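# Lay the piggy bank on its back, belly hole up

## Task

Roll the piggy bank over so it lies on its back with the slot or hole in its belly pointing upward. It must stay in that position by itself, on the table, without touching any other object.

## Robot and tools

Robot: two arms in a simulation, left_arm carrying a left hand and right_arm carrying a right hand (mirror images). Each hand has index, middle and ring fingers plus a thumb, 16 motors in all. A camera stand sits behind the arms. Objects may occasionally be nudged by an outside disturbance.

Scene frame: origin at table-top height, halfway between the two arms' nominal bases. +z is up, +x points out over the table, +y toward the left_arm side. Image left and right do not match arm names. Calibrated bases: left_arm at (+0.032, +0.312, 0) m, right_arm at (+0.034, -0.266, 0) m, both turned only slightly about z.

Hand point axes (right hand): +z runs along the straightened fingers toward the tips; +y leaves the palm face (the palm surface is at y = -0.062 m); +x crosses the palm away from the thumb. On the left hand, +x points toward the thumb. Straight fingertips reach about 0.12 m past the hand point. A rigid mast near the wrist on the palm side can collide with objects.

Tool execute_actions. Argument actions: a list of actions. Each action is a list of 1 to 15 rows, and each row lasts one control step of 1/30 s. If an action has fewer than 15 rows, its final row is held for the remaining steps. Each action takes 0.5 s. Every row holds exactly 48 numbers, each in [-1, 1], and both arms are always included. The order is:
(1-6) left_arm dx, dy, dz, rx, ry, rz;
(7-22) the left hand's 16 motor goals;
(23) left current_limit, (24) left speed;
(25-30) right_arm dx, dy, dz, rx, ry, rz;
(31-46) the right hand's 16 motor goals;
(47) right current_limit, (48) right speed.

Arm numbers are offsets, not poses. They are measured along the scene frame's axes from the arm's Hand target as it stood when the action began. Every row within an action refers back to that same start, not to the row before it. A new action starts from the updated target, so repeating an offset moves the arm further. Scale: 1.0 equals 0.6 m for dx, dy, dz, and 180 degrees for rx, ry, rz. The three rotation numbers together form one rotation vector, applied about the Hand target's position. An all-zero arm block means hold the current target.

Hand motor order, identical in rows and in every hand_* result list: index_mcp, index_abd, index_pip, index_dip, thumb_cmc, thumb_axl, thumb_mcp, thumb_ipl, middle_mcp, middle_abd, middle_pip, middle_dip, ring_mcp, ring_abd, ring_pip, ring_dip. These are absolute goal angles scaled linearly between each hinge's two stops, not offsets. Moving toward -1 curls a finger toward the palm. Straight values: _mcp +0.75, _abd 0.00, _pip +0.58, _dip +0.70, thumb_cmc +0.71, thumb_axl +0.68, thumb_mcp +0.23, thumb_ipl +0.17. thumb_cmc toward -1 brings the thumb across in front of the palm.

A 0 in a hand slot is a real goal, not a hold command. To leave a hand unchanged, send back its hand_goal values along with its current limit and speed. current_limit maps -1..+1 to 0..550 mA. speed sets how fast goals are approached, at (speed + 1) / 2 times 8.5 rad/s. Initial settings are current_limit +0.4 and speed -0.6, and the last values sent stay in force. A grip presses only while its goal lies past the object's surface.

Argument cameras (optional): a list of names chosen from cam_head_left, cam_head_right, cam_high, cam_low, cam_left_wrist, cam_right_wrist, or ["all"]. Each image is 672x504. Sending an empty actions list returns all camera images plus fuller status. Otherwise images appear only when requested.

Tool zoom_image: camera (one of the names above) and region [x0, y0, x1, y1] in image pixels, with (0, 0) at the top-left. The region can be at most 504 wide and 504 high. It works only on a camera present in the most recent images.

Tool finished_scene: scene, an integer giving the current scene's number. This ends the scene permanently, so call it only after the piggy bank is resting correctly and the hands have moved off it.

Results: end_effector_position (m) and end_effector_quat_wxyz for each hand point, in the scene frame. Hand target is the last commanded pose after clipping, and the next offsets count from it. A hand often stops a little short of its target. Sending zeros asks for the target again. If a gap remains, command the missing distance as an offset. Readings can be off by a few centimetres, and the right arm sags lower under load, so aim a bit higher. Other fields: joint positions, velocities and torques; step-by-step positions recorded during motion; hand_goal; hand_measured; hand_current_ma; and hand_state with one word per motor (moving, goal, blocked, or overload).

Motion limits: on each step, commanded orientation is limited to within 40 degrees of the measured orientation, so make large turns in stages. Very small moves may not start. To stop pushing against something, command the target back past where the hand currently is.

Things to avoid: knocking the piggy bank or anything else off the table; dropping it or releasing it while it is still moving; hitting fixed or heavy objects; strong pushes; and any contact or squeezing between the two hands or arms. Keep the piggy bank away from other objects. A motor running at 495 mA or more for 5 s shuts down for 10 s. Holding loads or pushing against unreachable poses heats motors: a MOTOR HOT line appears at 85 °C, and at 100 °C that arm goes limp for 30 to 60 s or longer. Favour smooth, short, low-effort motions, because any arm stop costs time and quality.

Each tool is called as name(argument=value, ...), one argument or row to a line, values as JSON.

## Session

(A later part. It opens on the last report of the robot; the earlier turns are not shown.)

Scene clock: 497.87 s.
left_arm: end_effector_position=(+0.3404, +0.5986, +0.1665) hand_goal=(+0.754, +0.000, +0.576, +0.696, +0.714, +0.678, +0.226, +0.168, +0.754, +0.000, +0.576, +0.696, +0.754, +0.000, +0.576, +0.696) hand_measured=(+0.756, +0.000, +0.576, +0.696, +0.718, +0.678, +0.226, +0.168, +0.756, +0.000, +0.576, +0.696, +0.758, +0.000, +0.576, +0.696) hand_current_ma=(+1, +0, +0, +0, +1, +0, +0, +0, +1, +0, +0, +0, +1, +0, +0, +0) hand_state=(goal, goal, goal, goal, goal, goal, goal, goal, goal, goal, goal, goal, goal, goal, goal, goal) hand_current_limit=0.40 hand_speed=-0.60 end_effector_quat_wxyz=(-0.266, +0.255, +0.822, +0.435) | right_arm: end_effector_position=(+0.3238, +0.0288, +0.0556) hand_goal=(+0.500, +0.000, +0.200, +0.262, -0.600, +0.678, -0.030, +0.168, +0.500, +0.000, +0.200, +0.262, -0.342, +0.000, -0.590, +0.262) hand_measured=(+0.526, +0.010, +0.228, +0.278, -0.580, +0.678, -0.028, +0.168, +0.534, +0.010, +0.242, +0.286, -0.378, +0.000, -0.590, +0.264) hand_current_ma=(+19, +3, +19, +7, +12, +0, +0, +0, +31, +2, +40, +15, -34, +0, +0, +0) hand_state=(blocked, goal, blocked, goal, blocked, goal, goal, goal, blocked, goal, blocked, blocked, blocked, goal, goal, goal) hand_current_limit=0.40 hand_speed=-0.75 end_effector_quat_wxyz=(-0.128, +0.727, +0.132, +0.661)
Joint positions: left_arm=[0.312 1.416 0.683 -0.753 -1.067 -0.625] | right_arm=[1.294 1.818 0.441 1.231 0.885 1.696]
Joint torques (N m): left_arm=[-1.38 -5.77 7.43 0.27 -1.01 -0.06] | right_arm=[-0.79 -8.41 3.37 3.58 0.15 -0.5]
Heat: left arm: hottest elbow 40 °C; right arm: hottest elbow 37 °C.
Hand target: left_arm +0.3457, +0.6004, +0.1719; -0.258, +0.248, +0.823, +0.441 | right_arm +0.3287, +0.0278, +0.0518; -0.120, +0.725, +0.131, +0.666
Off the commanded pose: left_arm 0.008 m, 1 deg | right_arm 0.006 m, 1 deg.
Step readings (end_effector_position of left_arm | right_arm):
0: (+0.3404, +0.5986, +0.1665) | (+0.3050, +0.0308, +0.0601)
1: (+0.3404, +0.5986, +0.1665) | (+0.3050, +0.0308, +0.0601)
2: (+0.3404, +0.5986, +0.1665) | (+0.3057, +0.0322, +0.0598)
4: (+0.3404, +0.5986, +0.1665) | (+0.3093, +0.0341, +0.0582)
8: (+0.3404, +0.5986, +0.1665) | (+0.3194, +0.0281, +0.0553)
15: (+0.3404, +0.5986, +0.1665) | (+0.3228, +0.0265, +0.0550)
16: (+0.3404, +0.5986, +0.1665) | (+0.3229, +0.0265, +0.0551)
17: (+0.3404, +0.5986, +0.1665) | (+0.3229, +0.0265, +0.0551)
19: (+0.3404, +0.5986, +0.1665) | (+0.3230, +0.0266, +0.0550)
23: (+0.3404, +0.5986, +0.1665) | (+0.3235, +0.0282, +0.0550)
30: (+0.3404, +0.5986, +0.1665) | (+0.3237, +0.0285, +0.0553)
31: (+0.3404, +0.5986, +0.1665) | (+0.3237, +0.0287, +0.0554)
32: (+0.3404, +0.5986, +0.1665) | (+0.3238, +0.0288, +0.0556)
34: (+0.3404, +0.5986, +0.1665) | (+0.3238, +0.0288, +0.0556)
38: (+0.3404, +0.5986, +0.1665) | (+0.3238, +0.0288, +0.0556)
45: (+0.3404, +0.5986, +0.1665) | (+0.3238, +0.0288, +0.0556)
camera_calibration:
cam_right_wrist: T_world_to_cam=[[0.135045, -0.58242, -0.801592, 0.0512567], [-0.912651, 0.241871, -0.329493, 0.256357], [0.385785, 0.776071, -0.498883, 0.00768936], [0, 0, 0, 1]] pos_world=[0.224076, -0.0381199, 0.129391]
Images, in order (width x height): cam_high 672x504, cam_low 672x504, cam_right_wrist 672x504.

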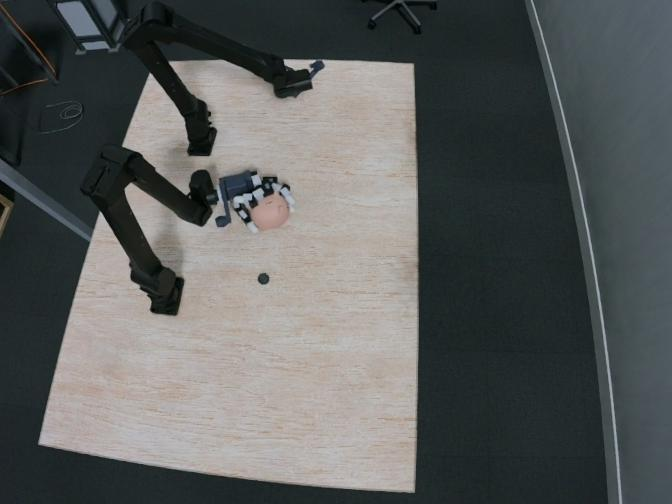

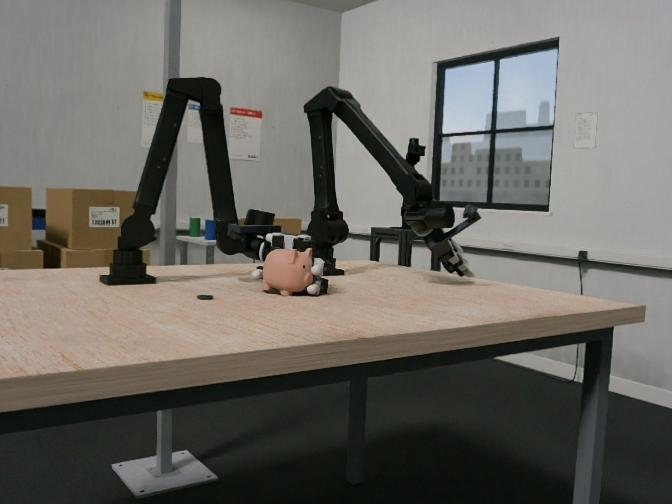

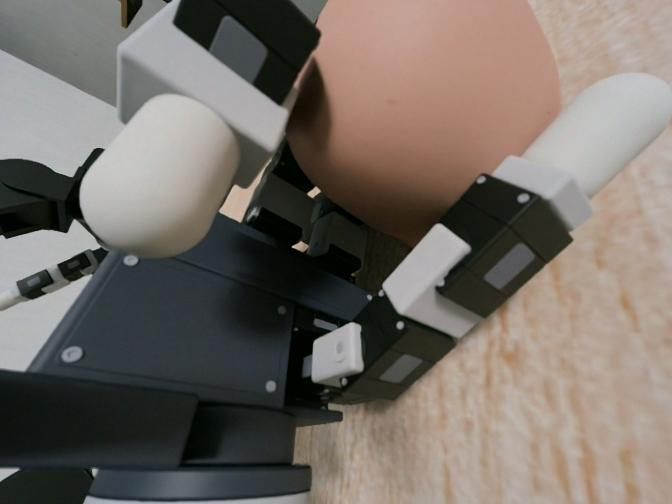

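execute_actions(
  actions=[
    [[0,0,0,0,0,0,0.754,0,0.576,0.696,0.714,0.678,0.226,0.168,0.754,0,0.576,0.696,0.754,0,0.576,0.696,0.4,-0.6,0,0,0,0,0,0,0.42,0,0.13,0.2,-0.62,0.678,-0.2,0.1,0.42,0,0.13,0.2,-0.36,0,-0.591,0.261,0.3,-0.75]],
    [[0,0,0,0,0,0,0.754,0,0.576,0.696,0.714,0.678,0.226,0.168,0.754,0,0.576,0.696,0.754,0,0.576,0.696,0.4,-0.6,0,0,0,0,0,0,0.34,0,0.08,0.15,-0.62,0.678,-0.38,0.05,0.34,0,0.08,0.15,-0.36,0,-0.591,0.261,0.3,-0.75]],
    [[0,0,0,0,0,0,0.754,0,0.576,0.696,0.714,0.678,0.226,0.168,0.754,0,0.576,0.696,0.754,0,0.576,0.696,0.4,-0.6,0,0,0,0,0,0,0.34,0,0.08,0.15,-0.62,0.678,-0.38,0.05,0.34,0,0.08,0.15,-0.36,0,-0.591,0.261,0.3,-0.75]],
  ],
  cameras=["cam_high", "cam_low", "cam_right_wrist"],
)

zoom_image(
  camera="cam_low",
  region=[200, 200, 380, 320],
)

zoom_image(
  camera="cam_high",
  region=[180, 140, 320, 250],
)

Scene clock: 511.07 s.
left_arm: end_effector_position=(+0.3404, +0.5986, +0.1665) hand_goal=(+0.754, +0.000, +0.576, +0.696, +0.714, +0.678, +0.226, +0.168, +0.754, +0.000, +0.576, +0.696, +0.754, +0.000, +0.576, +0.696) hand_measured=(+0.756, +0.000, +0.576, +0.696, +0.718, +0.678, +0.226, +0.168, +0.756, +0.000, +0.576, +0.696, +0.758, +0.000, +0.576, +0.696) hand_current_ma=(+1, +0, +0, +0, +1, +0, +0, +0, +1, +0, +0, +0, +1, +0, +0, +0) hand_state=(goal, goal, goal, goal, goal, goal, goal, goal, goal, goal, goal, goal, goal, goal, goal, goal) hand_current_limit=0.40 hand_speed=-0.60 end_effector_quat_wxyz=(-0.266, +0.255, +0.822, +0.435) | right_arm: end_effector_position=(+0.3238, +0.0288, +0.0557) hand_goal=(+0.340, +0.000, +0.080, +0.150, -0.620, +0.678, -0.380, +0.050, +0.340, +0.000, +0.080, +0.150, -0.360, +0.000, -0.590, +0.262) hand_measured=(+0.524, +0.022, +0.200, +0.214, -0.584, +0.680, -0.032, +0.134, +0.534, +0.012, +0.218, +0.228, -0.394, -0.002, -0.590, +0.264) hand_current_ma=(+358, +11, +262, +88, +34, +0, +357, +234, +357, +4, +335, +127, -30, +0, +0, +0) hand_state=(blocked, blocked, blocked, blocked, blocked, goal, blocked, blocked, blocked, goal, blocked, blocked, blocked, goal, goal, goal) hand_current_limit=0.30 hand_speed=-0.75 end_effector_quat_wxyz=(-0.128, +0.727, +0.133, +0.662)
Joint positions: left_arm=[0.312 1.416 0.683 -0.753 -1.067 -0.625] | right_arm=[1.294 1.818 0.441 1.231 0.885 1.695]
Joint torques (N m): left_arm=[-0.79 -5.66 7.34 0.23 -0.98 -0.05] | right_arm=[-0.91 -8.7 3.37 3.62 0.15 -0.48]
Heat: left arm: hottest elbow 40 °C; right arm: hottest elbow 36 °C.
Hand target: left_arm +0.3457, +0.6004, +0.1719; -0.258, +0.248, +0.823, +0.441 | right_arm +0.3287, +0.0278, +0.0518; -0.120, +0.725, +0.131, +0.666
Off the commanded pose: left_arm 0.008 m, 1 deg | right_arm 0.006 m, 1 deg.
Step readings (end_effector_position of left_arm | right_arm):
0: (+0.3404, +0.5986, +0.1665) | (+0.3238, +0.0288, +0.0556)
1: (+0.3404, +0.5986, +0.1665) | (+0.3238, +0.0288, +0.0556)
2: (+0.3404, +0.5986, +0.1665) | (+0.3238, +0.0288, +0.0556)
4: (+0.3404, +0.5986, +0.1665) | (+0.3238, +0.0288, +0.0557)
8: (+0.3404, +0.5986, +0.1665) | (+0.3238, +0.0288, +0.0557)
15: (+0.3404, +0.5986, +0.1665) | (+0.3238, +0.0288, +0.0557)
16: (+0.3404, +0.5986, +0.1665) | (+0.3238, +0.0288, +0.0557)
17: (+0.3404, +0.5986, +0.1665) | (+0.3238, +0.0288, +0.0557)
19: (+0.3404, +0.5986, +0.1665) | (+0.3238, +0.0288, +0.0557)
23: (+0.3404, +0.5986, +0.1665) | (+0.3238, +0.0288, +0.0557)
30: (+0.3404, +0.5986, +0.1665) | (+0.3238, +0.0288, +0.0557)
31: (+0.3404, +0.5986, +0.1665) | (+0.3238, +0.0288, +0.0557)
32: (+0.3404, +0.5986, +0.1665) | (+0.3238, +0.0288, +0.0557)
34: (+0.3404, +0.5986, +0.1665) | (+0.3238, +0.0288, +0.0557)
38: (+0.3404, +0.5986, +0.1665) | (+0.3238, +0.0288, +0.0557)
45: (+0.3404, +0.5986, +0.1665) | (+0.3238, +0.0288, +0.0557)
camera_calibration:
cam_right_wrist: T_world_to_cam=[[0.135586, -0.583624, -0.800624, 0.0511858], [-0.912532, 0.241167, -0.330339, 0.256455], [0.385878, 0.775385, -0.499877, 0.00779318], [0, 0, 0, 1]] pos_world=[0.224076, -0.0380179, 0.129593]
Images, in order (width x height): cam_high 672x504, cam_low 672x504, cam_right_wrist 672x504.

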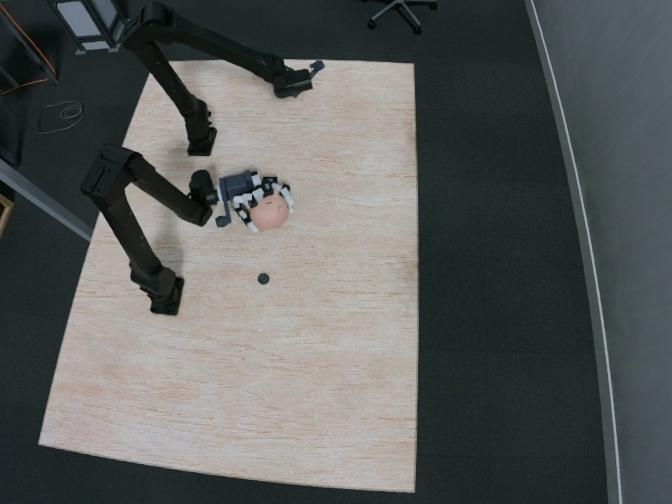

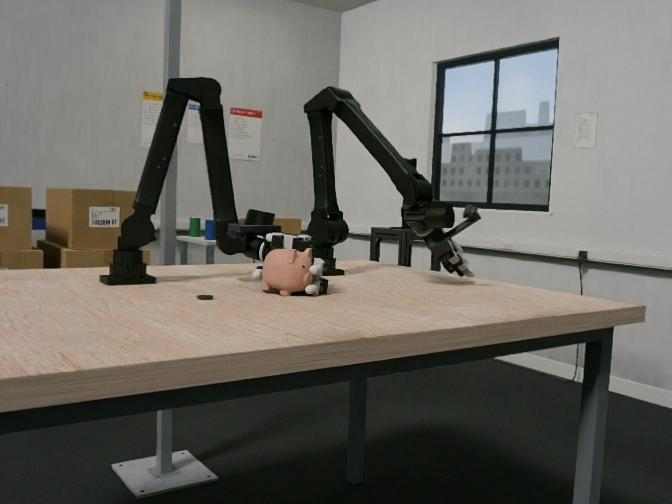

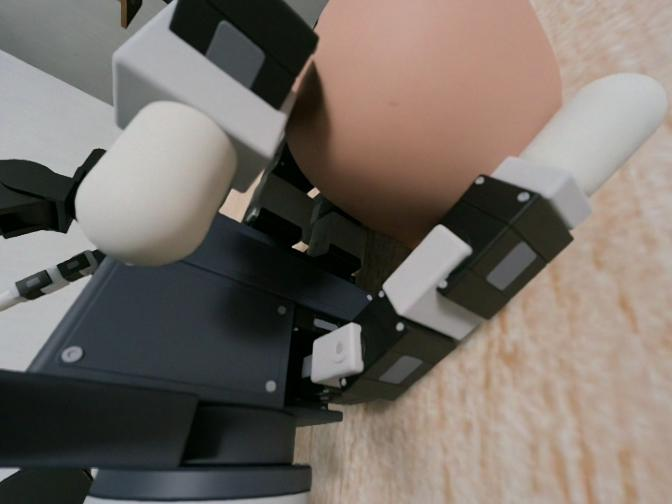

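Scaled by 2.800 from the camera's 672x504 image, which has a finer 960x720 frame.

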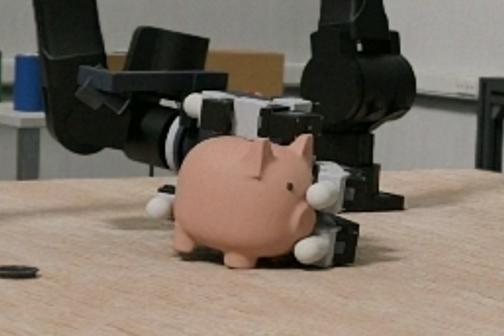

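Scaled by 3.600 from the camera's 672x504 image, which has a finer 960x720 frame.

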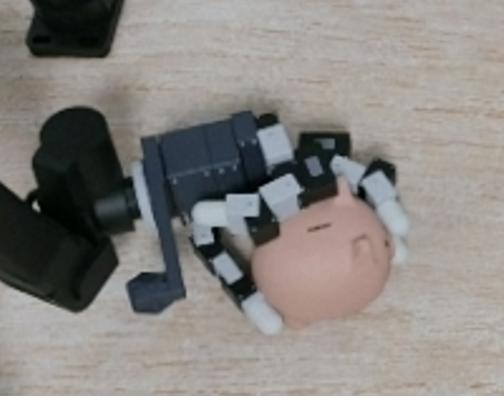

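execute_actions(
  actions=[
    [[0,0,0,0,0,0,0.754,0,0.576,0.696,0.714,0.678,0.226,0.168,0.754,0,0.576,0.696,0.754,0,0.576,0.696,0.4,-0.6,0,0,0.06,0,0,0,0.34,0,0.08,0.15,-0.62,0.678,-0.38,0.05,0.34,0,0.08,0.15,-0.36,0,-0.591,0.261,0.3,-0.75]],
    [[0,0,0,0,0,0,0.754,0,0.576,0.696,0.714,0.678,0.226,0.168,0.754,0,0.576,0.696,0.754,0,0.576,0.696,0.4,-0.6,0,0,0.08,0,0,0,0.34,0,0.08,0.15,-0.62,0.678,-0.38,0.05,0.34,0,0.08,0.15,-0.36,0,-0.591,0.261,0.3,-0.75]],
  ],
  cameras=["cam_high", "cam_low", "cam_right_wrist"],
)

zoom_image(
  camera="cam_low",
  region=[200, 180, 380, 300],
)

Scene clock: 519.13 s.
left_arm: end_effector_position=(+0.3404, +0.5986, +0.1665) hand_goal=(+0.754, +0.000, +0.576, +0.696, +0.714, +0.678, +0.226, +0.168, +0.754, +0.000, +0.576, +0.696, +0.754, +0.000, +0.576, +0.696) hand_measured=(+0.756, +0.000, +0.576, +0.696, +0.718, +0.678, +0.226, +0.168, +0.756, +0.000, +0.576, +0.696, +0.758, +0.000, +0.576, +0.696) hand_current_ma=(+1, +0, +0, +0, +1, +0, +0, +0, +1, +0, +0, +0, +1, +0, +0, +0) hand_state=(goal, goal, goal, goal, goal, goal, goal, goal, goal, goal, goal, goal, goal, goal, goal, goal) hand_current_limit=0.40 hand_speed=-0.60 end_effector_quat_wxyz=(-0.266, +0.255, +0.822, +0.435) | right_arm: end_effector_position=(+0.3230, +0.0256, +0.1260) hand_goal=(+0.340, +0.000, +0.080, +0.150, -0.620, +0.678, -0.380, +0.050, +0.340, +0.000, +0.080, +0.150, -0.360, +0.000, -0.590, +0.262) hand_measured=(+0.524, +0.026, +0.200, +0.212, -0.584, +0.680, -0.032, +0.134, +0.534, +0.016, +0.218, +0.226, -0.394, -0.002, -0.590, +0.264) hand_current_ma=(+357, +13, +262, +83, +34, +0, +358, +234, +358, +6, +335, +122, -30, +0, +0, +0) hand_state=(blocked, blocked, blocked, blocked, blocked, goal, blocked, blocked, blocked, goal, blocked, blocked, blocked, goal, goal, goal) hand_current_limit=0.30 hand_speed=-0.75 end_effector_quat_wxyz=(-0.125, +0.726, +0.135, +0.662)
Joint positions: left_arm=[0.312 1.416 0.683 -0.753 -1.067 -0.625] | right_arm=[1.294 1.519 0.441 0.932 0.885 1.687]
Joint torques (N m): left_arm=[-0.67 -5.66 7.24 0.35 -1.01 0.02] | right_arm=[-1.03 -10.4 6.32 1.43 0.15 -0.46]
Heat: left arm: hottest elbow 40 °C; right arm: hottest elbow 36 °C.
Hand target: left_arm +0.3457, +0.6004, +0.1719; -0.258, +0.248, +0.823, +0.441 | right_arm +0.3287, +0.0278, +0.1358; -0.120, +0.725, +0.131, +0.666
Off the commanded pose: left_arm 0.008 m, 1 deg | right_arm 0.012 m, 1 deg.
Step readings (end_effector_position of left_arm | right_arm):
0: (+0.3404, +0.5986, +0.1665) | (+0.3238, +0.0288, +0.0557)
1: (+0.3404, +0.5986, +0.1665) | (+0.3238, +0.0288, +0.0557)
2: (+0.3404, +0.5986, +0.1665) | (+0.3239, +0.0288, +0.0560)
4: (+0.3404, +0.5986, +0.1665) | (+0.3239, +0.0289, +0.0580)
8: (+0.3404, +0.5986, +0.1665) | (+0.3244, +0.0303, +0.0716)
15: (+0.3404, +0.5986, +0.1665) | (+0.3246, +0.0310, +0.0830)
16: (+0.3404, +0.5986, +0.1665) | (+0.3245, +0.0308, +0.0826)
17: (+0.3404, +0.5986, +0.1665) | (+0.3243, +0.0304, +0.0823)
19: (+0.3404, +0.5986, +0.1665) | (+0.3242, +0.0297, +0.0883)
23: (+0.3404, +0.5986, +0.1665) | (+0.3242, +0.0294, +0.1154)
30: (+0.3404, +0.5986, +0.1665) | (+0.3233, +0.0268, +0.1289)
camera_calibration:
cam_right_wrist: T_world_to_cam=[[0.138338, -0.588922, -0.796262, 0.1045], [-0.911717, 0.238299, -0.334644, 0.280043], [0.386827, 0.77226, -0.503964, 0.0459913], [0, 0, 0, 1]] pos_world=[0.223073, -0.0407087, 0.200102]
Images, in order (width x height): cam_high 672x504, cam_low 672x504, cam_right_wrist 672x504.

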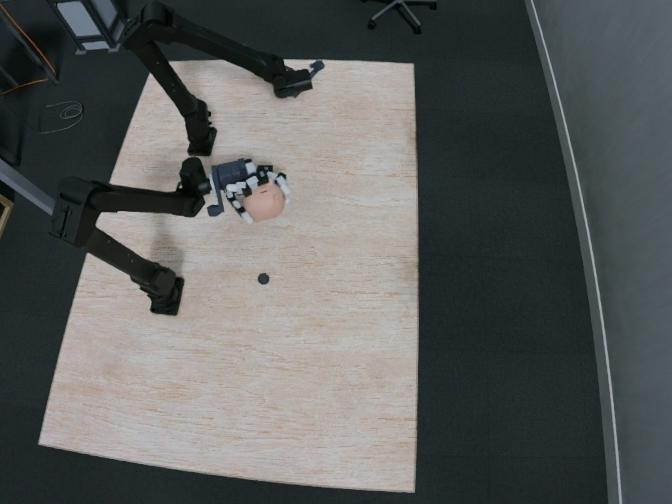

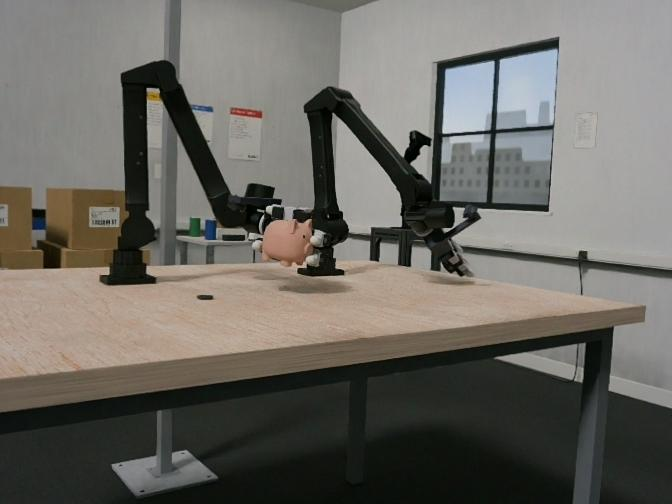

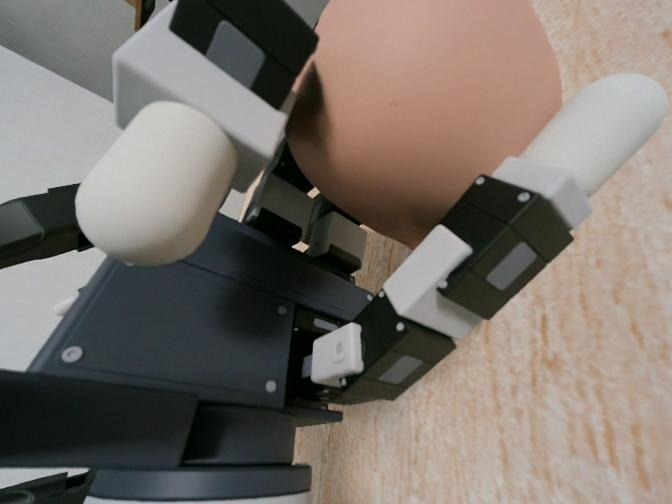

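Scaled by 2.800 from the camera's 672x504 image, which has a finer 960x720 frame.

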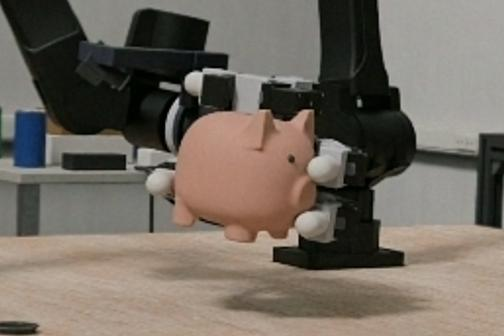

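execute_actions(
  actions=[
    [[0,0,0,0,0,0,0.754,0,0.576,0.696,0.714,0.678,0.226,0.168,0.754,0,0.576,0.696,0.754,0,0.576,0.696,0.4,-0.6,0.07,-0.02,0.12,0,0,0,0.34,0,0.08,0.15,-0.62,0.678,-0.38,0.05,0.34,0,0.08,0.15,-0.36,0,-0.591,0.261,0.3,-0.75]],
    [[0,0,0,0,0,0,0.754,0,0.576,0.696,0.714,0.678,0.226,0.168,0.754,0,0.576,0.696,0.754,0,0.576,0.696,0.4,-0.6,0.08,-0.03,0.12,0,0,0,0.34,0,0.08,0.15,-0.62,0.678,-0.38,0.05,0.34,0,0.08,0.15,-0.36,0,-0.591,0.261,0.3,-0.75]],
    [[0,0,0,0,0,0,0.754,0,0.576,0.696,0.714,0.678,0.226,0.168,0.754,0,0.576,0.696,0.754,0,0.576,0.696,0.4,-0.6,0,0,0,-0.116,-0.045,0.011,0.34,0,0.08,0.15,-0.62,0.678,-0.38,0.05,0.34,0,0.08,0.15,-0.36,0,-0.591,0.261,0.3,-0.75]],
    [[0,0,0,0,0,0,0.754,0,0.576,0.696,0.714,0.678,0.226,0.168,0.754,0,0.576,0.696,0.754,0,0.576,0.696,0.4,-0.6,0,0,0,-0.116,-0.045,0.011,0.34,0,0.08,0.15,-0.62,0.678,-0.38,0.05,0.34,0,0.08,0.15,-0.36,0,-0.591,0.261,0.3,-0.75]],
    [[0,0,0,0,0,0,0.754,0,0.576,0.696,0.714,0.678,0.226,0.168,0.754,0,0.576,0.696,0.754,0,0.576,0.696,0.4,-0.6,0,0,0,-0.116,-0.045,0.011,0.34,0,0.08,0.15,-0.62,0.678,-0.38,0.05,0.34,0,0.08,0.15,-0.36,0,-0.591,0.261,0.3,-0.75]],
    [[0,0,0,0,0,0,0.754,0,0.576,0.696,0.714,0.678,0.226,0.168,0.754,0,0.576,0.696,0.754,0,0.576,0.696,0.4,-0.6,0,0,0,-0.116,-0.045,0.011,0.34,0,0.08,0.15,-0.62,0.678,-0.38,0.05,0.34,0,0.08,0.15,-0.36,0,-0.591,0.261,0.3,-0.75]],
  ],
  cameras=["cam_high", "cam_low", "cam_right_wrist"],
)

zoom_image(
  camera="cam_low",
  region=[180, 130, 400, 290],
)

Scene clock: 537.97 s.
left_arm: end_effector_position=(+0.3404, +0.5986, +0.1665) hand_goal=(+0.754, +0.000, +0.576, +0.696, +0.714, +0.678, +0.226, +0.168, +0.754, +0.000, +0.576, +0.696, +0.754, +0.000, +0.576, +0.696) hand_measured=(+0.756, +0.000, +0.576, +0.696, +0.718, +0.678, +0.226, +0.168, +0.756, +0.000, +0.576, +0.696, +0.758, +0.000, +0.576, +0.696) hand_current_ma=(+1, +0, +0, +0, +1, +0, +0, +0, +1, +0, +0, +0, +1, +0, +0, +0) hand_state=(goal, goal, goal, goal, goal, goal, goal, goal, goal, goal, goal, goal, goal, goal, goal, goal) hand_current_limit=0.40 hand_speed=-0.60 end_effector_quat_wxyz=(-0.266, +0.255, +0.822, +0.435) | right_arm: end_effector_position=(+0.4159, +0.0005, +0.2741) hand_goal=(+0.340, +0.000, +0.080, +0.150, -0.620, +0.678, -0.380, +0.050, +0.340, +0.000, +0.080, +0.150, -0.360, +0.000, -0.590, +0.262) hand_measured=(+0.524, +0.026, +0.198, +0.208, -0.582, +0.680, -0.032, +0.134, +0.534, +0.016, +0.218, +0.224, -0.394, -0.002, -0.590, +0.264) hand_current_ma=(+358, +14, +259, +76, +35, +1, +357, +233, +357, +6, +335, +114, -33, +0, +0, +0) hand_state=(blocked, blocked, blocked, blocked, blocked, goal, blocked, blocked, blocked, goal, blocked, blocked, blocked, goal, goal, goal) hand_current_limit=0.30 hand_speed=-0.75 end_effector_quat_wxyz=(+0.368, +0.423, +0.616, +0.553)
Joint positions: left_arm=[0.312 1.416 0.683 -0.753 -1.067 -0.625] | right_arm=[0.859 1.29 0.415 0.746 0.442 0.07]
Joint torques (N m): left_arm=[-0.79 -5.71 7.25 0.25 -1 -0.01] | right_arm=[-0.85 -6.59 6.69 5.12 -0.04 -0.3]
Heat: left arm: hottest elbow 40 °C; right arm: hottest elbow 36 °C.
Hand target: left_arm +0.3457, +0.6004, +0.1719; -0.258, +0.248, +0.823, +0.441 | right_arm +0.4187, -0.0020, +0.2799; +0.382, +0.414, +0.605, +0.562
Off the commanded pose: left_arm 0.008 m, 1 deg | right_arm 0.007 m, 2 deg.
Step readings (end_effector_position of left_arm | right_arm):
0: (+0.3404, +0.5986, +0.1665) | (+0.3230, +0.0256, +0.1260)
1: (+0.3404, +0.5986, +0.1665) | (+0.3231, +0.0257, +0.1259)
2: (+0.3404, +0.5986, +0.1665) | (+0.3246, +0.0267, +0.1262)
4: (+0.3404, +0.5986, +0.1665) | (+0.3319, +0.0241, +0.1330)
8: (+0.3404, +0.5986, +0.1665) | (+0.3521, +0.0091, +0.1708)
15: (+0.3404, +0.5986, +0.1665) | (+0.3637, +0.0089, +0.1982)
16: (+0.3404, +0.5986, +0.1665) | (+0.3638, +0.0089, +0.1972)
17: (+0.3404, +0.5986, +0.1665) | (+0.3659, +0.0078, +0.1958)
19: (+0.3404, +0.5986, +0.1665) | (+0.3726, +0.0100, +0.1979)
23: (+0.3404, +0.5986, +0.1665) | (+0.3952, -0.0064, +0.2321)
30: (+0.3404, +0.5986, +0.1665) | (+0.4099, -0.0090, +0.2674)
31: (+0.3404, +0.5986, +0.1665) | (+0.4100, -0.0084, +0.2671)
32: (+0.3404, +0.5986, +0.1665) | (+0.4102, -0.0087, +0.2676)
34: (+0.3404, +0.5986, +0.1665) | (+0.4117, -0.0087, +0.2693)
38: (+0.3404, +0.5986, +0.1665) | (+0.4151, -0.0062, +0.2689)
45: (+0.3404, +0.5986, +0.1665) | (+0.4166, -0.0050, +0.2700)
46: (+0.3404, +0.5986, +0.1665) | (+0.4166, -0.0051, +0.2710)
47: (+0.3404, +0.5986, +0.1665) | (+0.4165, -0.0052, +0.2722)
49: (+0.3404, +0.5986, +0.1665) | (+0.4163, -0.0051, +0.2743)
53: (+0.3404, +0.5986, +0.1665) | (+0.4149, -0.0044, +0.2701)
60: (+0.3404, +0.5986, +0.1665) | (+0.4130, -0.0017, +0.2675)
61: (+0.3404, +0.5986, +0.1665) | (+0.4131, -0.0016, +0.2688)
62: (+0.3404, +0.5986, +0.1665) | (+0.4134, -0.0012, +0.2708)
64: (+0.3404, +0.5986, +0.1665) | (+0.4136, -0.0012, +0.2730)
68: (+0.3404, +0.5986, +0.1665) | (+0.4143, -0.0038, +0.2700)
75: (+0.3404, +0.5986, +0.1665) | (+0.4153, -0.0033, +0.2687)
76: (+0.3404, +0.5986, +0.1665) | (+0.4157, -0.0034, +0.2697)
77: (+0.3404, +0.5986, +0.1665) | (+0.4159, -0.0024, +0.2708)
79: (+0.3404, +0.5986, +0.1665) | (+0.4171, -0.0026, +0.2714)
83: (+0.3404, +0.5986, +0.1665) | (+0.4164, -0.0036, +0.2660)
90: (+0.3404, +0.5986, +0.1665) | (+0.4170, -0.0039, +0.2713)
camera_calibration:
cam_right_wrist: T_world_to_cam=[[0.354313, -0.728072, 0.586833, -0.27412], [-0.585058, -0.662143, -0.468266, 0.321467], [0.729499, -0.177419, -0.660571, 0.00497831], [0, 0, 0, 1]] pos_world=[0.281569, 0.0141614, 0.314683]
Images, in order (width x height): cam_high 672x504, cam_low 672x504, cam_right_wrist 672x504.

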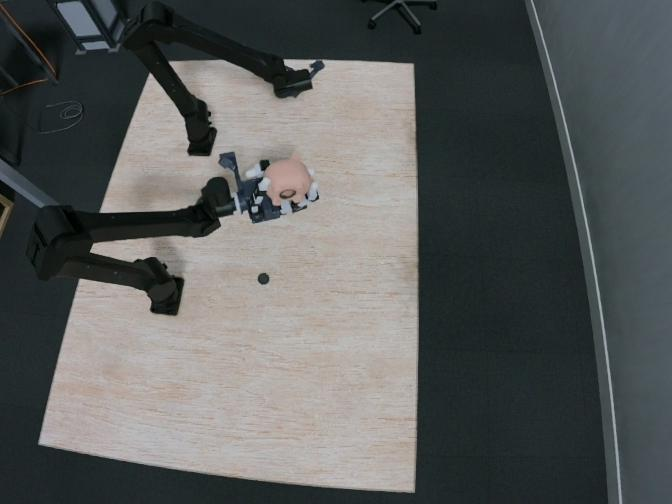

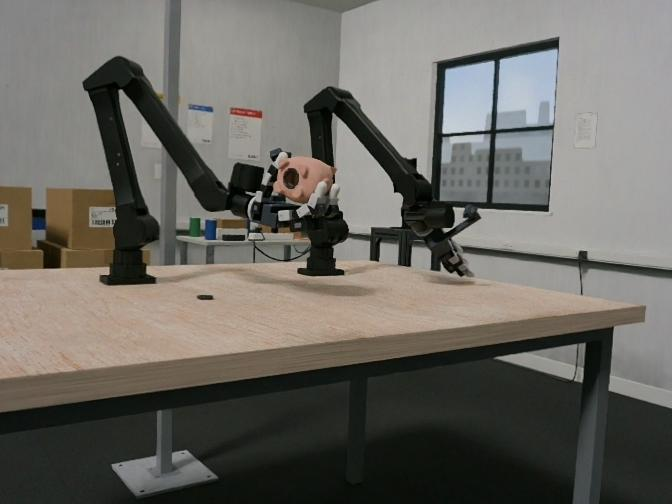

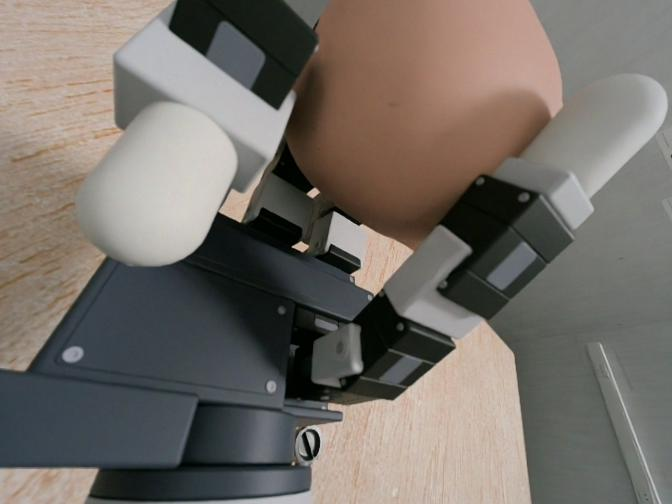

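Scaled by 2.291 from the camera's 672x504 image, which has a finer 960x720 frame.

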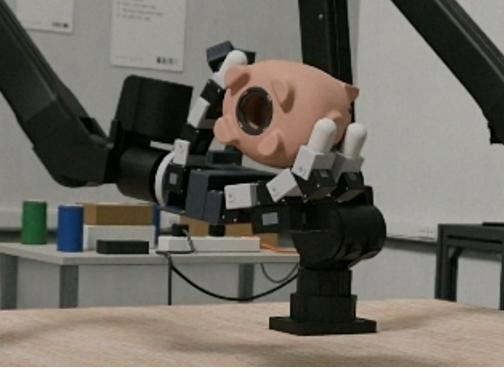

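execute_actions(
  actions=[
    [[0,0,0,0,0,0,0.754,0,0.576,0.696,0.714,0.678,0.226,0.168,0.754,0,0.576,0.696,0.754,0,0.576,0.696,0.4,-0.6,0,0,0,-0.128,-0.051,0.014,0.34,0,0.08,0.15,-0.62,0.678,-0.38,0.05,0.34,0,0.08,0.15,-0.36,0,-0.591,0.261,0.3,-0.75]],
    [[0,0,0,0,0,0,0.754,0,0.576,0.696,0.714,0.678,0.226,0.168,0.754,0,0.576,0.696,0.754,0,0.576,0.696,0.4,-0.6,0,0,0,-0.128,-0.051,0.014,0.34,0,0.08,0.15,-0.62,0.678,-0.38,0.05,0.34,0,0.08,0.15,-0.36,0,-0.591,0.261,0.3,-0.75]],
    [[0,0,0,0,0,0,0.754,0,0.576,0.696,0.714,0.678,0.226,0.168,0.754,0,0.576,0.696,0.754,0,0.576,0.696,0.4,-0.6,0,0,0,-0.128,-0.051,0.014,0.34,0,0.08,0.15,-0.62,0.678,-0.38,0.05,0.34,0,0.08,0.15,-0.36,0,-0.591,0.261,0.3,-0.75]],
    [[0,0,0,0,0,0,0.754,0,0.576,0.696,0.714,0.678,0.226,0.168,0.754,0,0.576,0.696,0.754,0,0.576,0.696,0.4,-0.6,0,0,0,-0.128,-0.051,0.014,0.34,0,0.08,0.15,-0.62,0.678,-0.38,0.05,0.34,0,0.08,0.15,-0.36,0,-0.591,0.261,0.3,-0.75]],
    [[0,0,0,0,0,0,0.754,0,0.576,0.696,0.714,0.678,0.226,0.168,0.754,0,0.576,0.696,0.754,0,0.576,0.696,0.4,-0.6,0,0,0,-0.041,0.103,0,0.34,0,0.08,0.15,-0.62,0.678,-0.38,0.05,0.34,0,0.08,0.15,-0.36,0,-0.591,0.261,0.3,-0.75]],
    [[0,0,0,0,0,0,0.754,0,0.576,0.696,0.714,0.678,0.226,0.168,0.754,0,0.576,0.696,0.754,0,0.576,0.696,0.4,-0.6,0,0,-0.12,0,0,0,0.34,0,0.08,0.15,-0.62,0.678,-0.38,0.05,0.34,0,0.08,0.15,-0.36,0,-0.591,0.261,0.3,-0.75]],
    [[0,0,0,0,0,0,0.754,0,0.576,0.696,0.714,0.678,0.226,0.168,0.754,0,0.576,0.696,0.754,0,0.576,0.696,0.4,-0.6,0,0,0,0,0,0,0.34,0,0.08,0.15,-0.62,0.678,-0.38,0.05,0.34,0,0.08,0.15,-0.36,0,-0.591,0.261,0.3,-0.75]],
  ],
  cameras=["cam_high", "cam_low", "cam_right_wrist", "cam_head_right"],
)

zoom_image(
  camera="cam_low",
  region=[180, 150, 400, 310],
)

zoom_image(
  camera="cam_high",
  region=[200, 100, 380, 250],
)

Scene clock: 598.20 s.
left_arm: end_effector_position=(+0.3404, +0.5986, +0.1665) hand_goal=(+0.754, +0.000, +0.576, +0.696, +0.714, +0.678, +0.226, +0.168, +0.754, +0.000, +0.576, +0.696, +0.754, +0.000, +0.576, +0.696) hand_measured=(+0.756, +0.000, +0.576, +0.696, +0.718, +0.678, +0.226, +0.168, +0.756, +0.000, +0.576, +0.696, +0.758, +0.000, +0.576, +0.696) hand_current_ma=(+1, +0, +0, +0, +1, +0, +0, +0, +1, +0, +0, +0, +1, +0, +0, +0) hand_state=(goal, goal, goal, goal, goal, goal, goal, goal, goal, goal, goal, goal, goal, goal, goal, goal) hand_current_limit=0.40 hand_speed=-0.60 end_effector_quat_wxyz=(-0.266, +0.255, +0.822, +0.435) | right_arm: end_effector_position=(+0.4087, -0.0044, +0.1925) hand_goal=(+0.340, +0.000, +0.080, +0.150, -0.620, +0.678, -0.380, +0.050, +0.340, +0.000, +0.080, +0.150, -0.360, +0.000, -0.590, +0.262) hand_measured=(+0.524, +0.026, +0.198, +0.208, -0.584, +0.680, -0.032, +0.134, +0.534, +0.016, +0.218, +0.224, -0.394, -0.004, -0.590, +0.264) hand_current_ma=(+357, +14, +254, +74, +32, +0, +358, +233, +358, +6, +335, +114, -33, +0, +0, +0) hand_state=(blocked, blocked, blocked, blocked, blocked, goal, blocked, blocked, blocked, goal, blocked, blocked, blocked, goal, goal, goal) hand_current_limit=0.30 hand_speed=-0.75 end_effector_quat_wxyz=(+0.503, -0.238, +0.828, +0.066)
Joint positions: left_arm=[0.312 1.416 0.683 -0.753 -1.067 -0.625] | right_arm=[0.454 1.058 0.538 0.014 0.009 -1.714]
Joint torques (N m): left_arm=[-1.26 -5.13 7.31 0.25 -1.02 -0.02] | right_arm=[-0.32 -6.07 9.37 4.88 0.03 0.02]
Heat: left arm: hottest elbow 40 °C; right arm: hottest elbow 38 °C.
Hand target: left_arm +0.3457, +0.6004, +0.1719; -0.258, +0.248, +0.823, +0.441 | right_arm +0.4187, -0.0022, +0.2078; +0.528, -0.235, +0.813, +0.067
Off the commanded pose: left_arm 0.008 m, 1 deg | right_arm 0.018 m, 3 deg.
Step readings (end_effector_position of left_arm | right_arm):
0: (+0.3404, +0.5986, +0.1665) | (+0.4158, +0.0006, +0.2741)
1: (+0.3404, +0.5986, +0.1665) | (+0.4158, +0.0005, +0.2740)
2: (+0.3404, +0.5986, +0.1665) | (+0.4156, +0.0025, +0.2735)
4: (+0.3404, +0.5986, +0.1665) | (+0.4160, +0.0045, +0.2708)
8: (+0.3404, +0.5986, +0.1665) | (+0.4200, -0.0023, +0.2606)
15: (+0.3404, +0.5986, +0.1665) | (+0.4217, -0.0017, +0.2573)
16: (+0.3404, +0.5986, +0.1665) | (+0.4209, +0.0000, +0.2579)
17: (+0.3404, +0.5986, +0.1665) | (+0.4204, +0.0019, +0.2578)
19: (+0.3404, +0.5986, +0.1665) | (+0.4194, +0.0034, +0.2582)
23: (+0.3404, +0.5986, +0.1665) | (+0.4201, -0.0027, +0.2642)
30: (+0.3404, +0.5986, +0.1665) | (+0.4195, -0.0047, +0.2694)
31: (+0.3404, +0.5986, +0.1665) | (+0.4188, -0.0036, +0.2691)
32: (+0.3404, +0.5986, +0.1665) | (+0.4177, -0.0019, +0.2679)
34: (+0.3404, +0.5986, +0.1665) | (+0.4156, -0.0004, +0.2658)
38: (+0.3404, +0.5986, +0.1665) | (+0.4149, -0.0064, +0.2657)
45: (+0.3404, +0.5986, +0.1665) | (+0.4115, -0.0080, +0.2578)
46: (+0.3404, +0.5986, +0.1665) | (+0.4108, -0.0071, +0.2563)
47: (+0.3404, +0.5986, +0.1665) | (+0.4098, -0.0060, +0.2531)
49: (+0.3404, +0.5986, +0.1665) | (+0.4088, -0.0061, +0.2490)
53: (+0.3404, +0.5986, +0.1665) | (+0.4088, -0.0083, +0.2515)
60: (+0.3404, +0.5986, +0.1665) | (+0.4103, -0.0062, +0.2591)
61: (+0.3404, +0.5986, +0.1665) | (+0.4104, -0.0057, +0.2581)
62: (+0.3404, +0.5986, +0.1665) | (+0.4101, -0.0049, +0.2539)
64: (+0.3404, +0.5986, +0.1665) | (+0.4076, -0.0043, +0.2455)
68: (+0.3404, +0.5986, +0.1665) | (+0.4016, -0.0063, +0.2445)
75: (+0.3404, +0.5986, +0.1665) | (+0.4062, -0.0045, +0.2611)
76: (+0.3404, +0.5986, +0.1665) | (+0.4065, -0.0046, +0.2616)
77: (+0.3404, +0.5986, +0.1665) | (+0.4070, -0.0047, +0.2611)
79: (+0.3404, +0.5986, +0.1665) | (+0.4084, -0.0043, +0.2550)
83: (+0.3404, +0.5986, +0.1665) | (+0.4078, -0.0049, +0.2191)
90: (+0.3404, +0.5986, +0.1665) | (+0.4063, -0.0054, +0.1874)
91: (+0.3404, +0.5986, +0.1665) | (+0.4070, -0.0052, +0.1888)
92: (+0.3404, +0.5986, +0.1665) | (+0.4076, -0.0049, +0.1901)
94: (+0.3404, +0.5986, +0.1665) | (+0.4082, -0.0046, +0.1915)
98: (+0.3404, +0.5986, +0.1665) | (+0.4086, -0.0044, +0.1922)
105: (+0.3404, +0.5986, +0.1665) | (+0.4087, -0.0044, +0.1925)
camera_calibration:
cam_right_wrist: T_world_to_cam=[[0.0185268, 0.785404, 0.618706, -0.0895293], [-0.177015, -0.606461, 0.775159, -0.130008], [0.984034, -0.123881, 0.127792, -0.300114], [0, 0, 0, 1]] pos_world=[0.273968, -0.0457066, 0.194521]
Images, in order (width x height): cam_head_right 672x504, cam_high 672x504, cam_low 672x504, cam_right_wrist 672x504.

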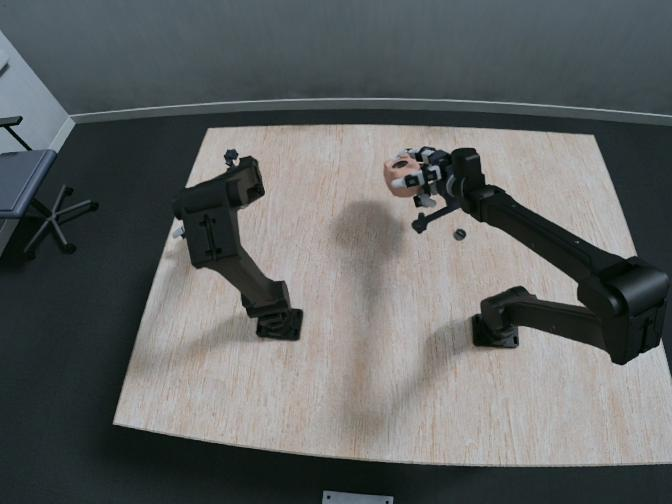

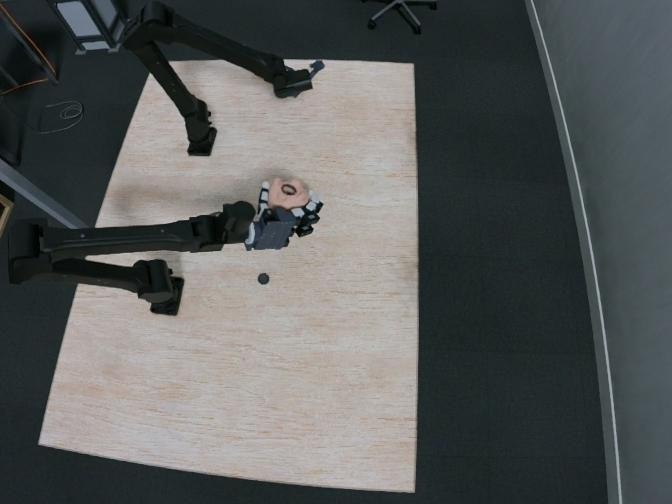

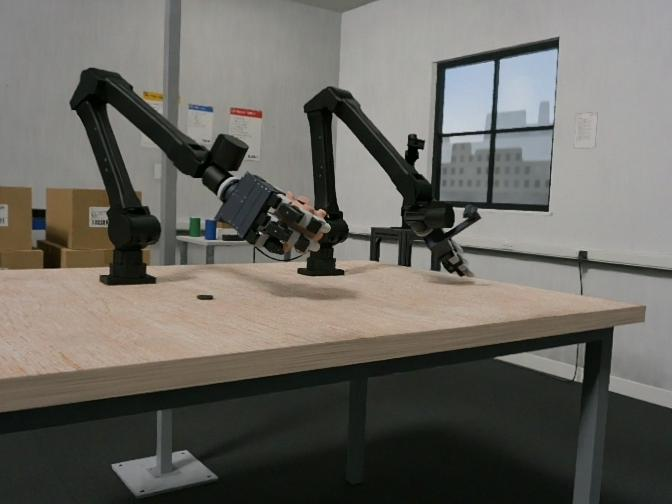

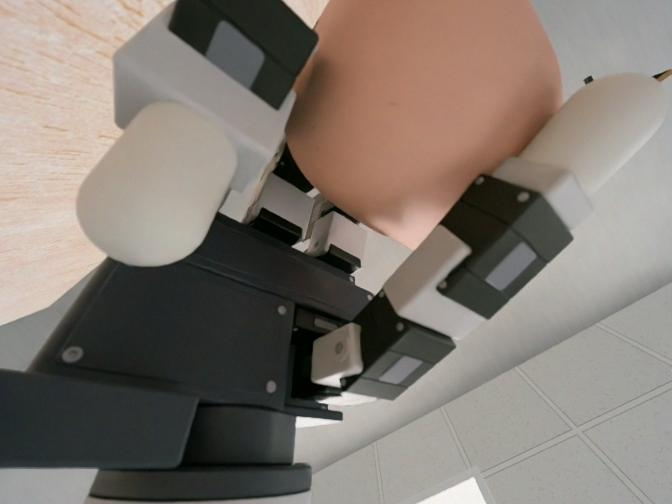

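Scaled by 2.291 from the camera's 672x504 image, which has a finer 960x720 frame.

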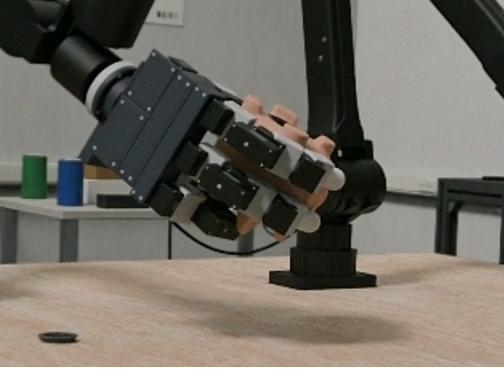

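Scaled by 2.800 from the camera's 672x504 image, which has a finer 960x720 frame.

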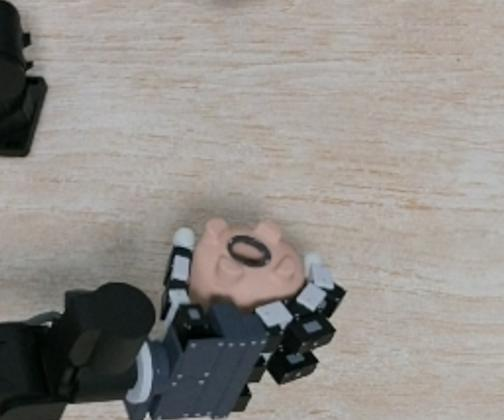

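execute_actions(
  actions=[
    [[0,0,0,0,0,0,0.754,0,0.576,0.696,0.714,0.678,0.226,0.168,0.754,0,0.576,0.696,0.754,0,0.576,0.696,0.4,-0.6,0,0,-0.08,0,0,0,0.34,0,0.08,0.15,-0.62,0.678,-0.38,0.05,0.34,0,0.08,0.15,-0.36,0,-0.591,0.261,0.3,-0.75]],
    [[0,0,0,0,0,0,0.754,0,0.576,0.696,0.714,0.678,0.226,0.168,0.754,0,0.576,0.696,0.754,0,0.576,0.696,0.4,-0.6,0,0,-0.08,0,0,0,0.34,0,0.08,0.15,-0.62,0.678,-0.38,0.05,0.34,0,0.08,0.15,-0.36,0,-0.591,0.261,0.3,-0.75]],
    [[0,0,0,0,0,0,0.754,0,0.576,0.696,0.714,0.678,0.226,0.168,0.754,0,0.576,0.696,0.754,0,0.576,0.696,0.4,-0.6,0,0,0,0,0,0,0.34,0,0.08,0.15,-0.62,0.678,-0.38,0.05,0.34,0,0.08,0.15,-0.36,0,-0.591,0.261,0.3,-0.75]],
  ],
  cameras=["cam_low", "cam_right_wrist", "cam_head_left"],
)

zoom_image(
  camera="cam_low",
  region=[200, 190, 380, 320],
)

Scene clock: 610.83 s.
left_arm: end_effector_position=(+0.3404, +0.5986, +0.1665) hand_goal=(+0.754, +0.000, +0.576, +0.696, +0.714, +0.678, +0.226, +0.168, +0.754, +0.000, +0.576, +0.696, +0.754, +0.000, +0.576, +0.696) hand_measured=(+0.756, +0.000, +0.576, +0.696, +0.718, +0.678, +0.226, +0.168, +0.756, +0.000, +0.576, +0.696, +0.758, +0.000, +0.576, +0.696) hand_current_ma=(+1, +0, +0, +0, +1, +0, +0, +0, +1, +0, +0, +0, +1, +0, +0, +0) hand_state=(goal, goal, goal, goal, goal, goal, goal, goal, goal, goal, goal, goal, goal, goal, goal, goal) hand_current_limit=0.40 hand_speed=-0.60 end_effector_quat_wxyz=(-0.266, +0.255, +0.822, +0.435) | right_arm: end_effector_position=(+0.4102, -0.0043, +0.1022) hand_goal=(+0.340, +0.000, +0.080, +0.150, -0.620, +0.678, -0.380, +0.050, +0.340, +0.000, +0.080, +0.150, -0.360, +0.000, -0.590, +0.262) hand_measured=(+0.524, +0.026, +0.198, +0.208, -0.584, +0.680, -0.032, +0.134, +0.534, +0.016, +0.218, +0.224, -0.394, -0.004, -0.590, +0.264) hand_current_ma=(+358, +14, +254, +74, +32, +0, +357, +233, +357, +6, +335, +114, -33, +0, +0, +0) hand_state=(blocked, blocked, blocked, blocked, blocked, goal, blocked, blocked, blocked, goal, blocked, blocked, blocked, goal, goal, goal) hand_current_limit=0.30 hand_speed=-0.75 end_effector_quat_wxyz=(+0.508, -0.237, +0.826, +0.065)
Joint positions: left_arm=[0.312 1.416 0.683 -0.753 -1.067 -0.625] | right_arm=[0.454 1.319 0.406 0.418 0.013 -1.715]
Joint torques (N m): left_arm=[-0.5 -5.83 7.3 0.36 -1.02 -0.05] | right_arm=[-0.38 -6.77 6.94 4.89 -0.07 0.02]
Heat: left arm: hottest elbow 40 °C; right arm: hottest elbow 38 °C.
Hand target: left_arm +0.3457, +0.6004, +0.1719; -0.258, +0.248, +0.823, +0.441 | right_arm +0.4187, -0.0022, +0.1118; +0.528, -0.235, +0.813, +0.067
Off the commanded pose: left_arm 0.008 m, 1 deg | right_arm 0.013 m, 3 deg.
Step readings (end_effector_position of left_arm | right_arm):
0: (+0.3404, +0.5986, +0.1665) | (+0.4087, -0.0044, +0.1925)
1: (+0.3404, +0.5986, +0.1665) | (+0.4087, -0.0044, +0.1925)
2: (+0.3404, +0.5986, +0.1665) | (+0.4093, -0.0041, +0.1928)
4: (+0.3404, +0.5986, +0.1665) | (+0.4111, -0.0036, +0.1906)
8: (+0.3404, +0.5986, +0.1665) | (+0.4100, -0.0041, +0.1662)
15: (+0.3404, +0.5986, +0.1665) | (+0.4080, -0.0050, +0.1448)
16: (+0.3404, +0.5986, +0.1665) | (+0.4085, -0.0048, +0.1458)
17: (+0.3404, +0.5986, +0.1665) | (+0.4096, -0.0043, +0.1470)
19: (+0.3404, +0.5986, +0.1665) | (+0.4126, -0.0032, +0.1463)
23: (+0.3404, +0.5986, +0.1665) | (+0.4116, -0.0037, +0.1204)
30: (+0.3404, +0.5986, +0.1665) | (+0.4078, -0.0053, +0.0971)
31: (+0.3404, +0.5986, +0.1665) | (+0.4085, -0.0051, +0.0984)
32: (+0.3404, +0.5986, +0.1665) | (+0.4091, -0.0048, +0.0998)
34: (+0.3404, +0.5986, +0.1665) | (+0.4097, -0.0045, +0.1012)
38: (+0.3404, +0.5986, +0.1665) | (+0.4100, -0.0044, +0.1018)
45: (+0.3404, +0.5986, +0.1665) | (+0.4102, -0.0043, +0.1022)
camera_calibration:
cam_right_wrist: T_world_to_cam=[[0.0138142, 0.784515, 0.619956, -0.0319972], [-0.186041, -0.607173, 0.772483, -0.0556877], [0.982445, -0.126008, 0.137564, -0.290393], [0, 0, 0, 1]] pos_world=[0.275377, -0.0453017, 0.102802]
Images, in order (width x height): cam_head_left 672x504, cam_low 672x504, cam_right_wrist 672x504.

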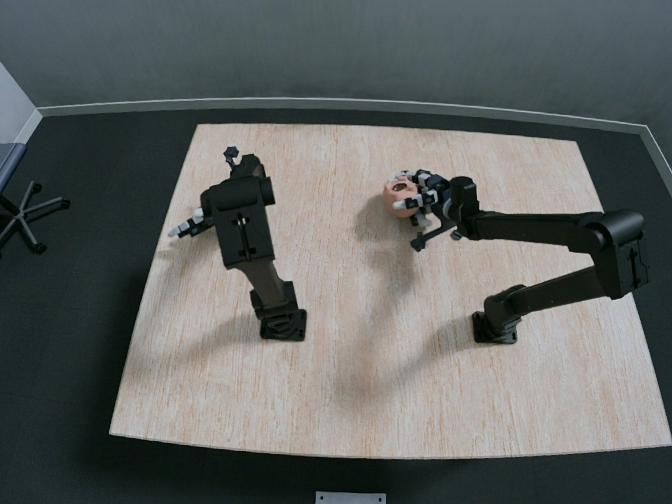

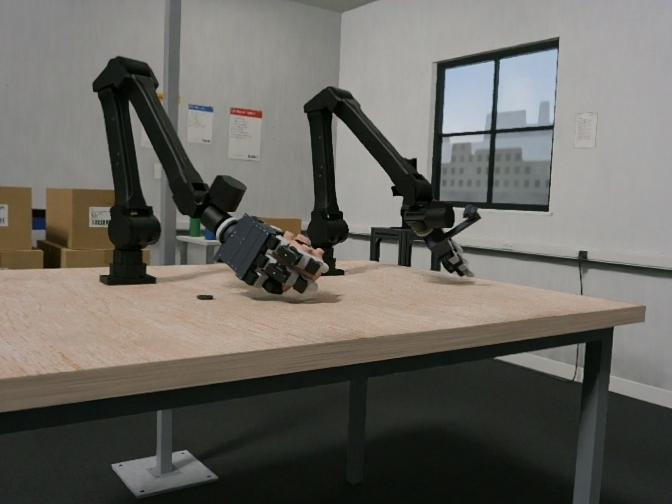

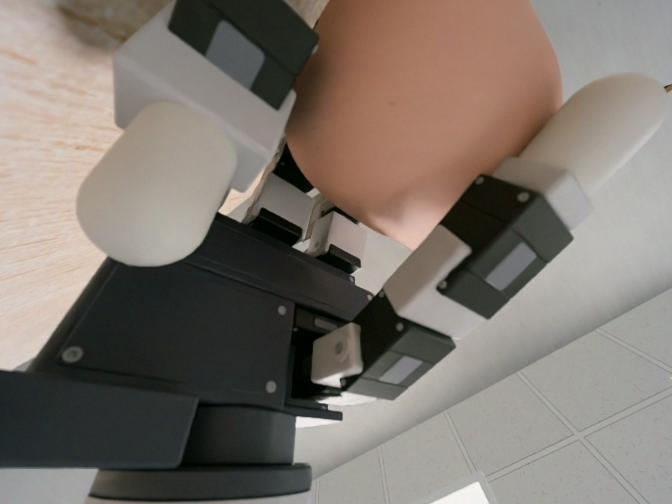

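Scaled by 2.800 from the camera's 672x504 image, which has a finer 960x720 frame.

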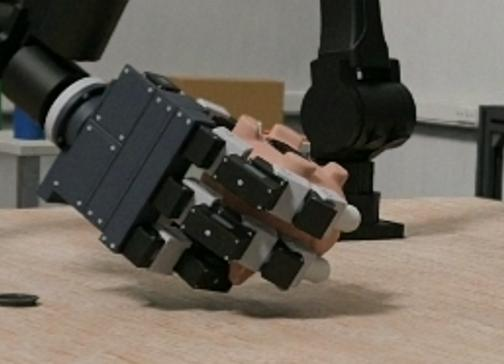

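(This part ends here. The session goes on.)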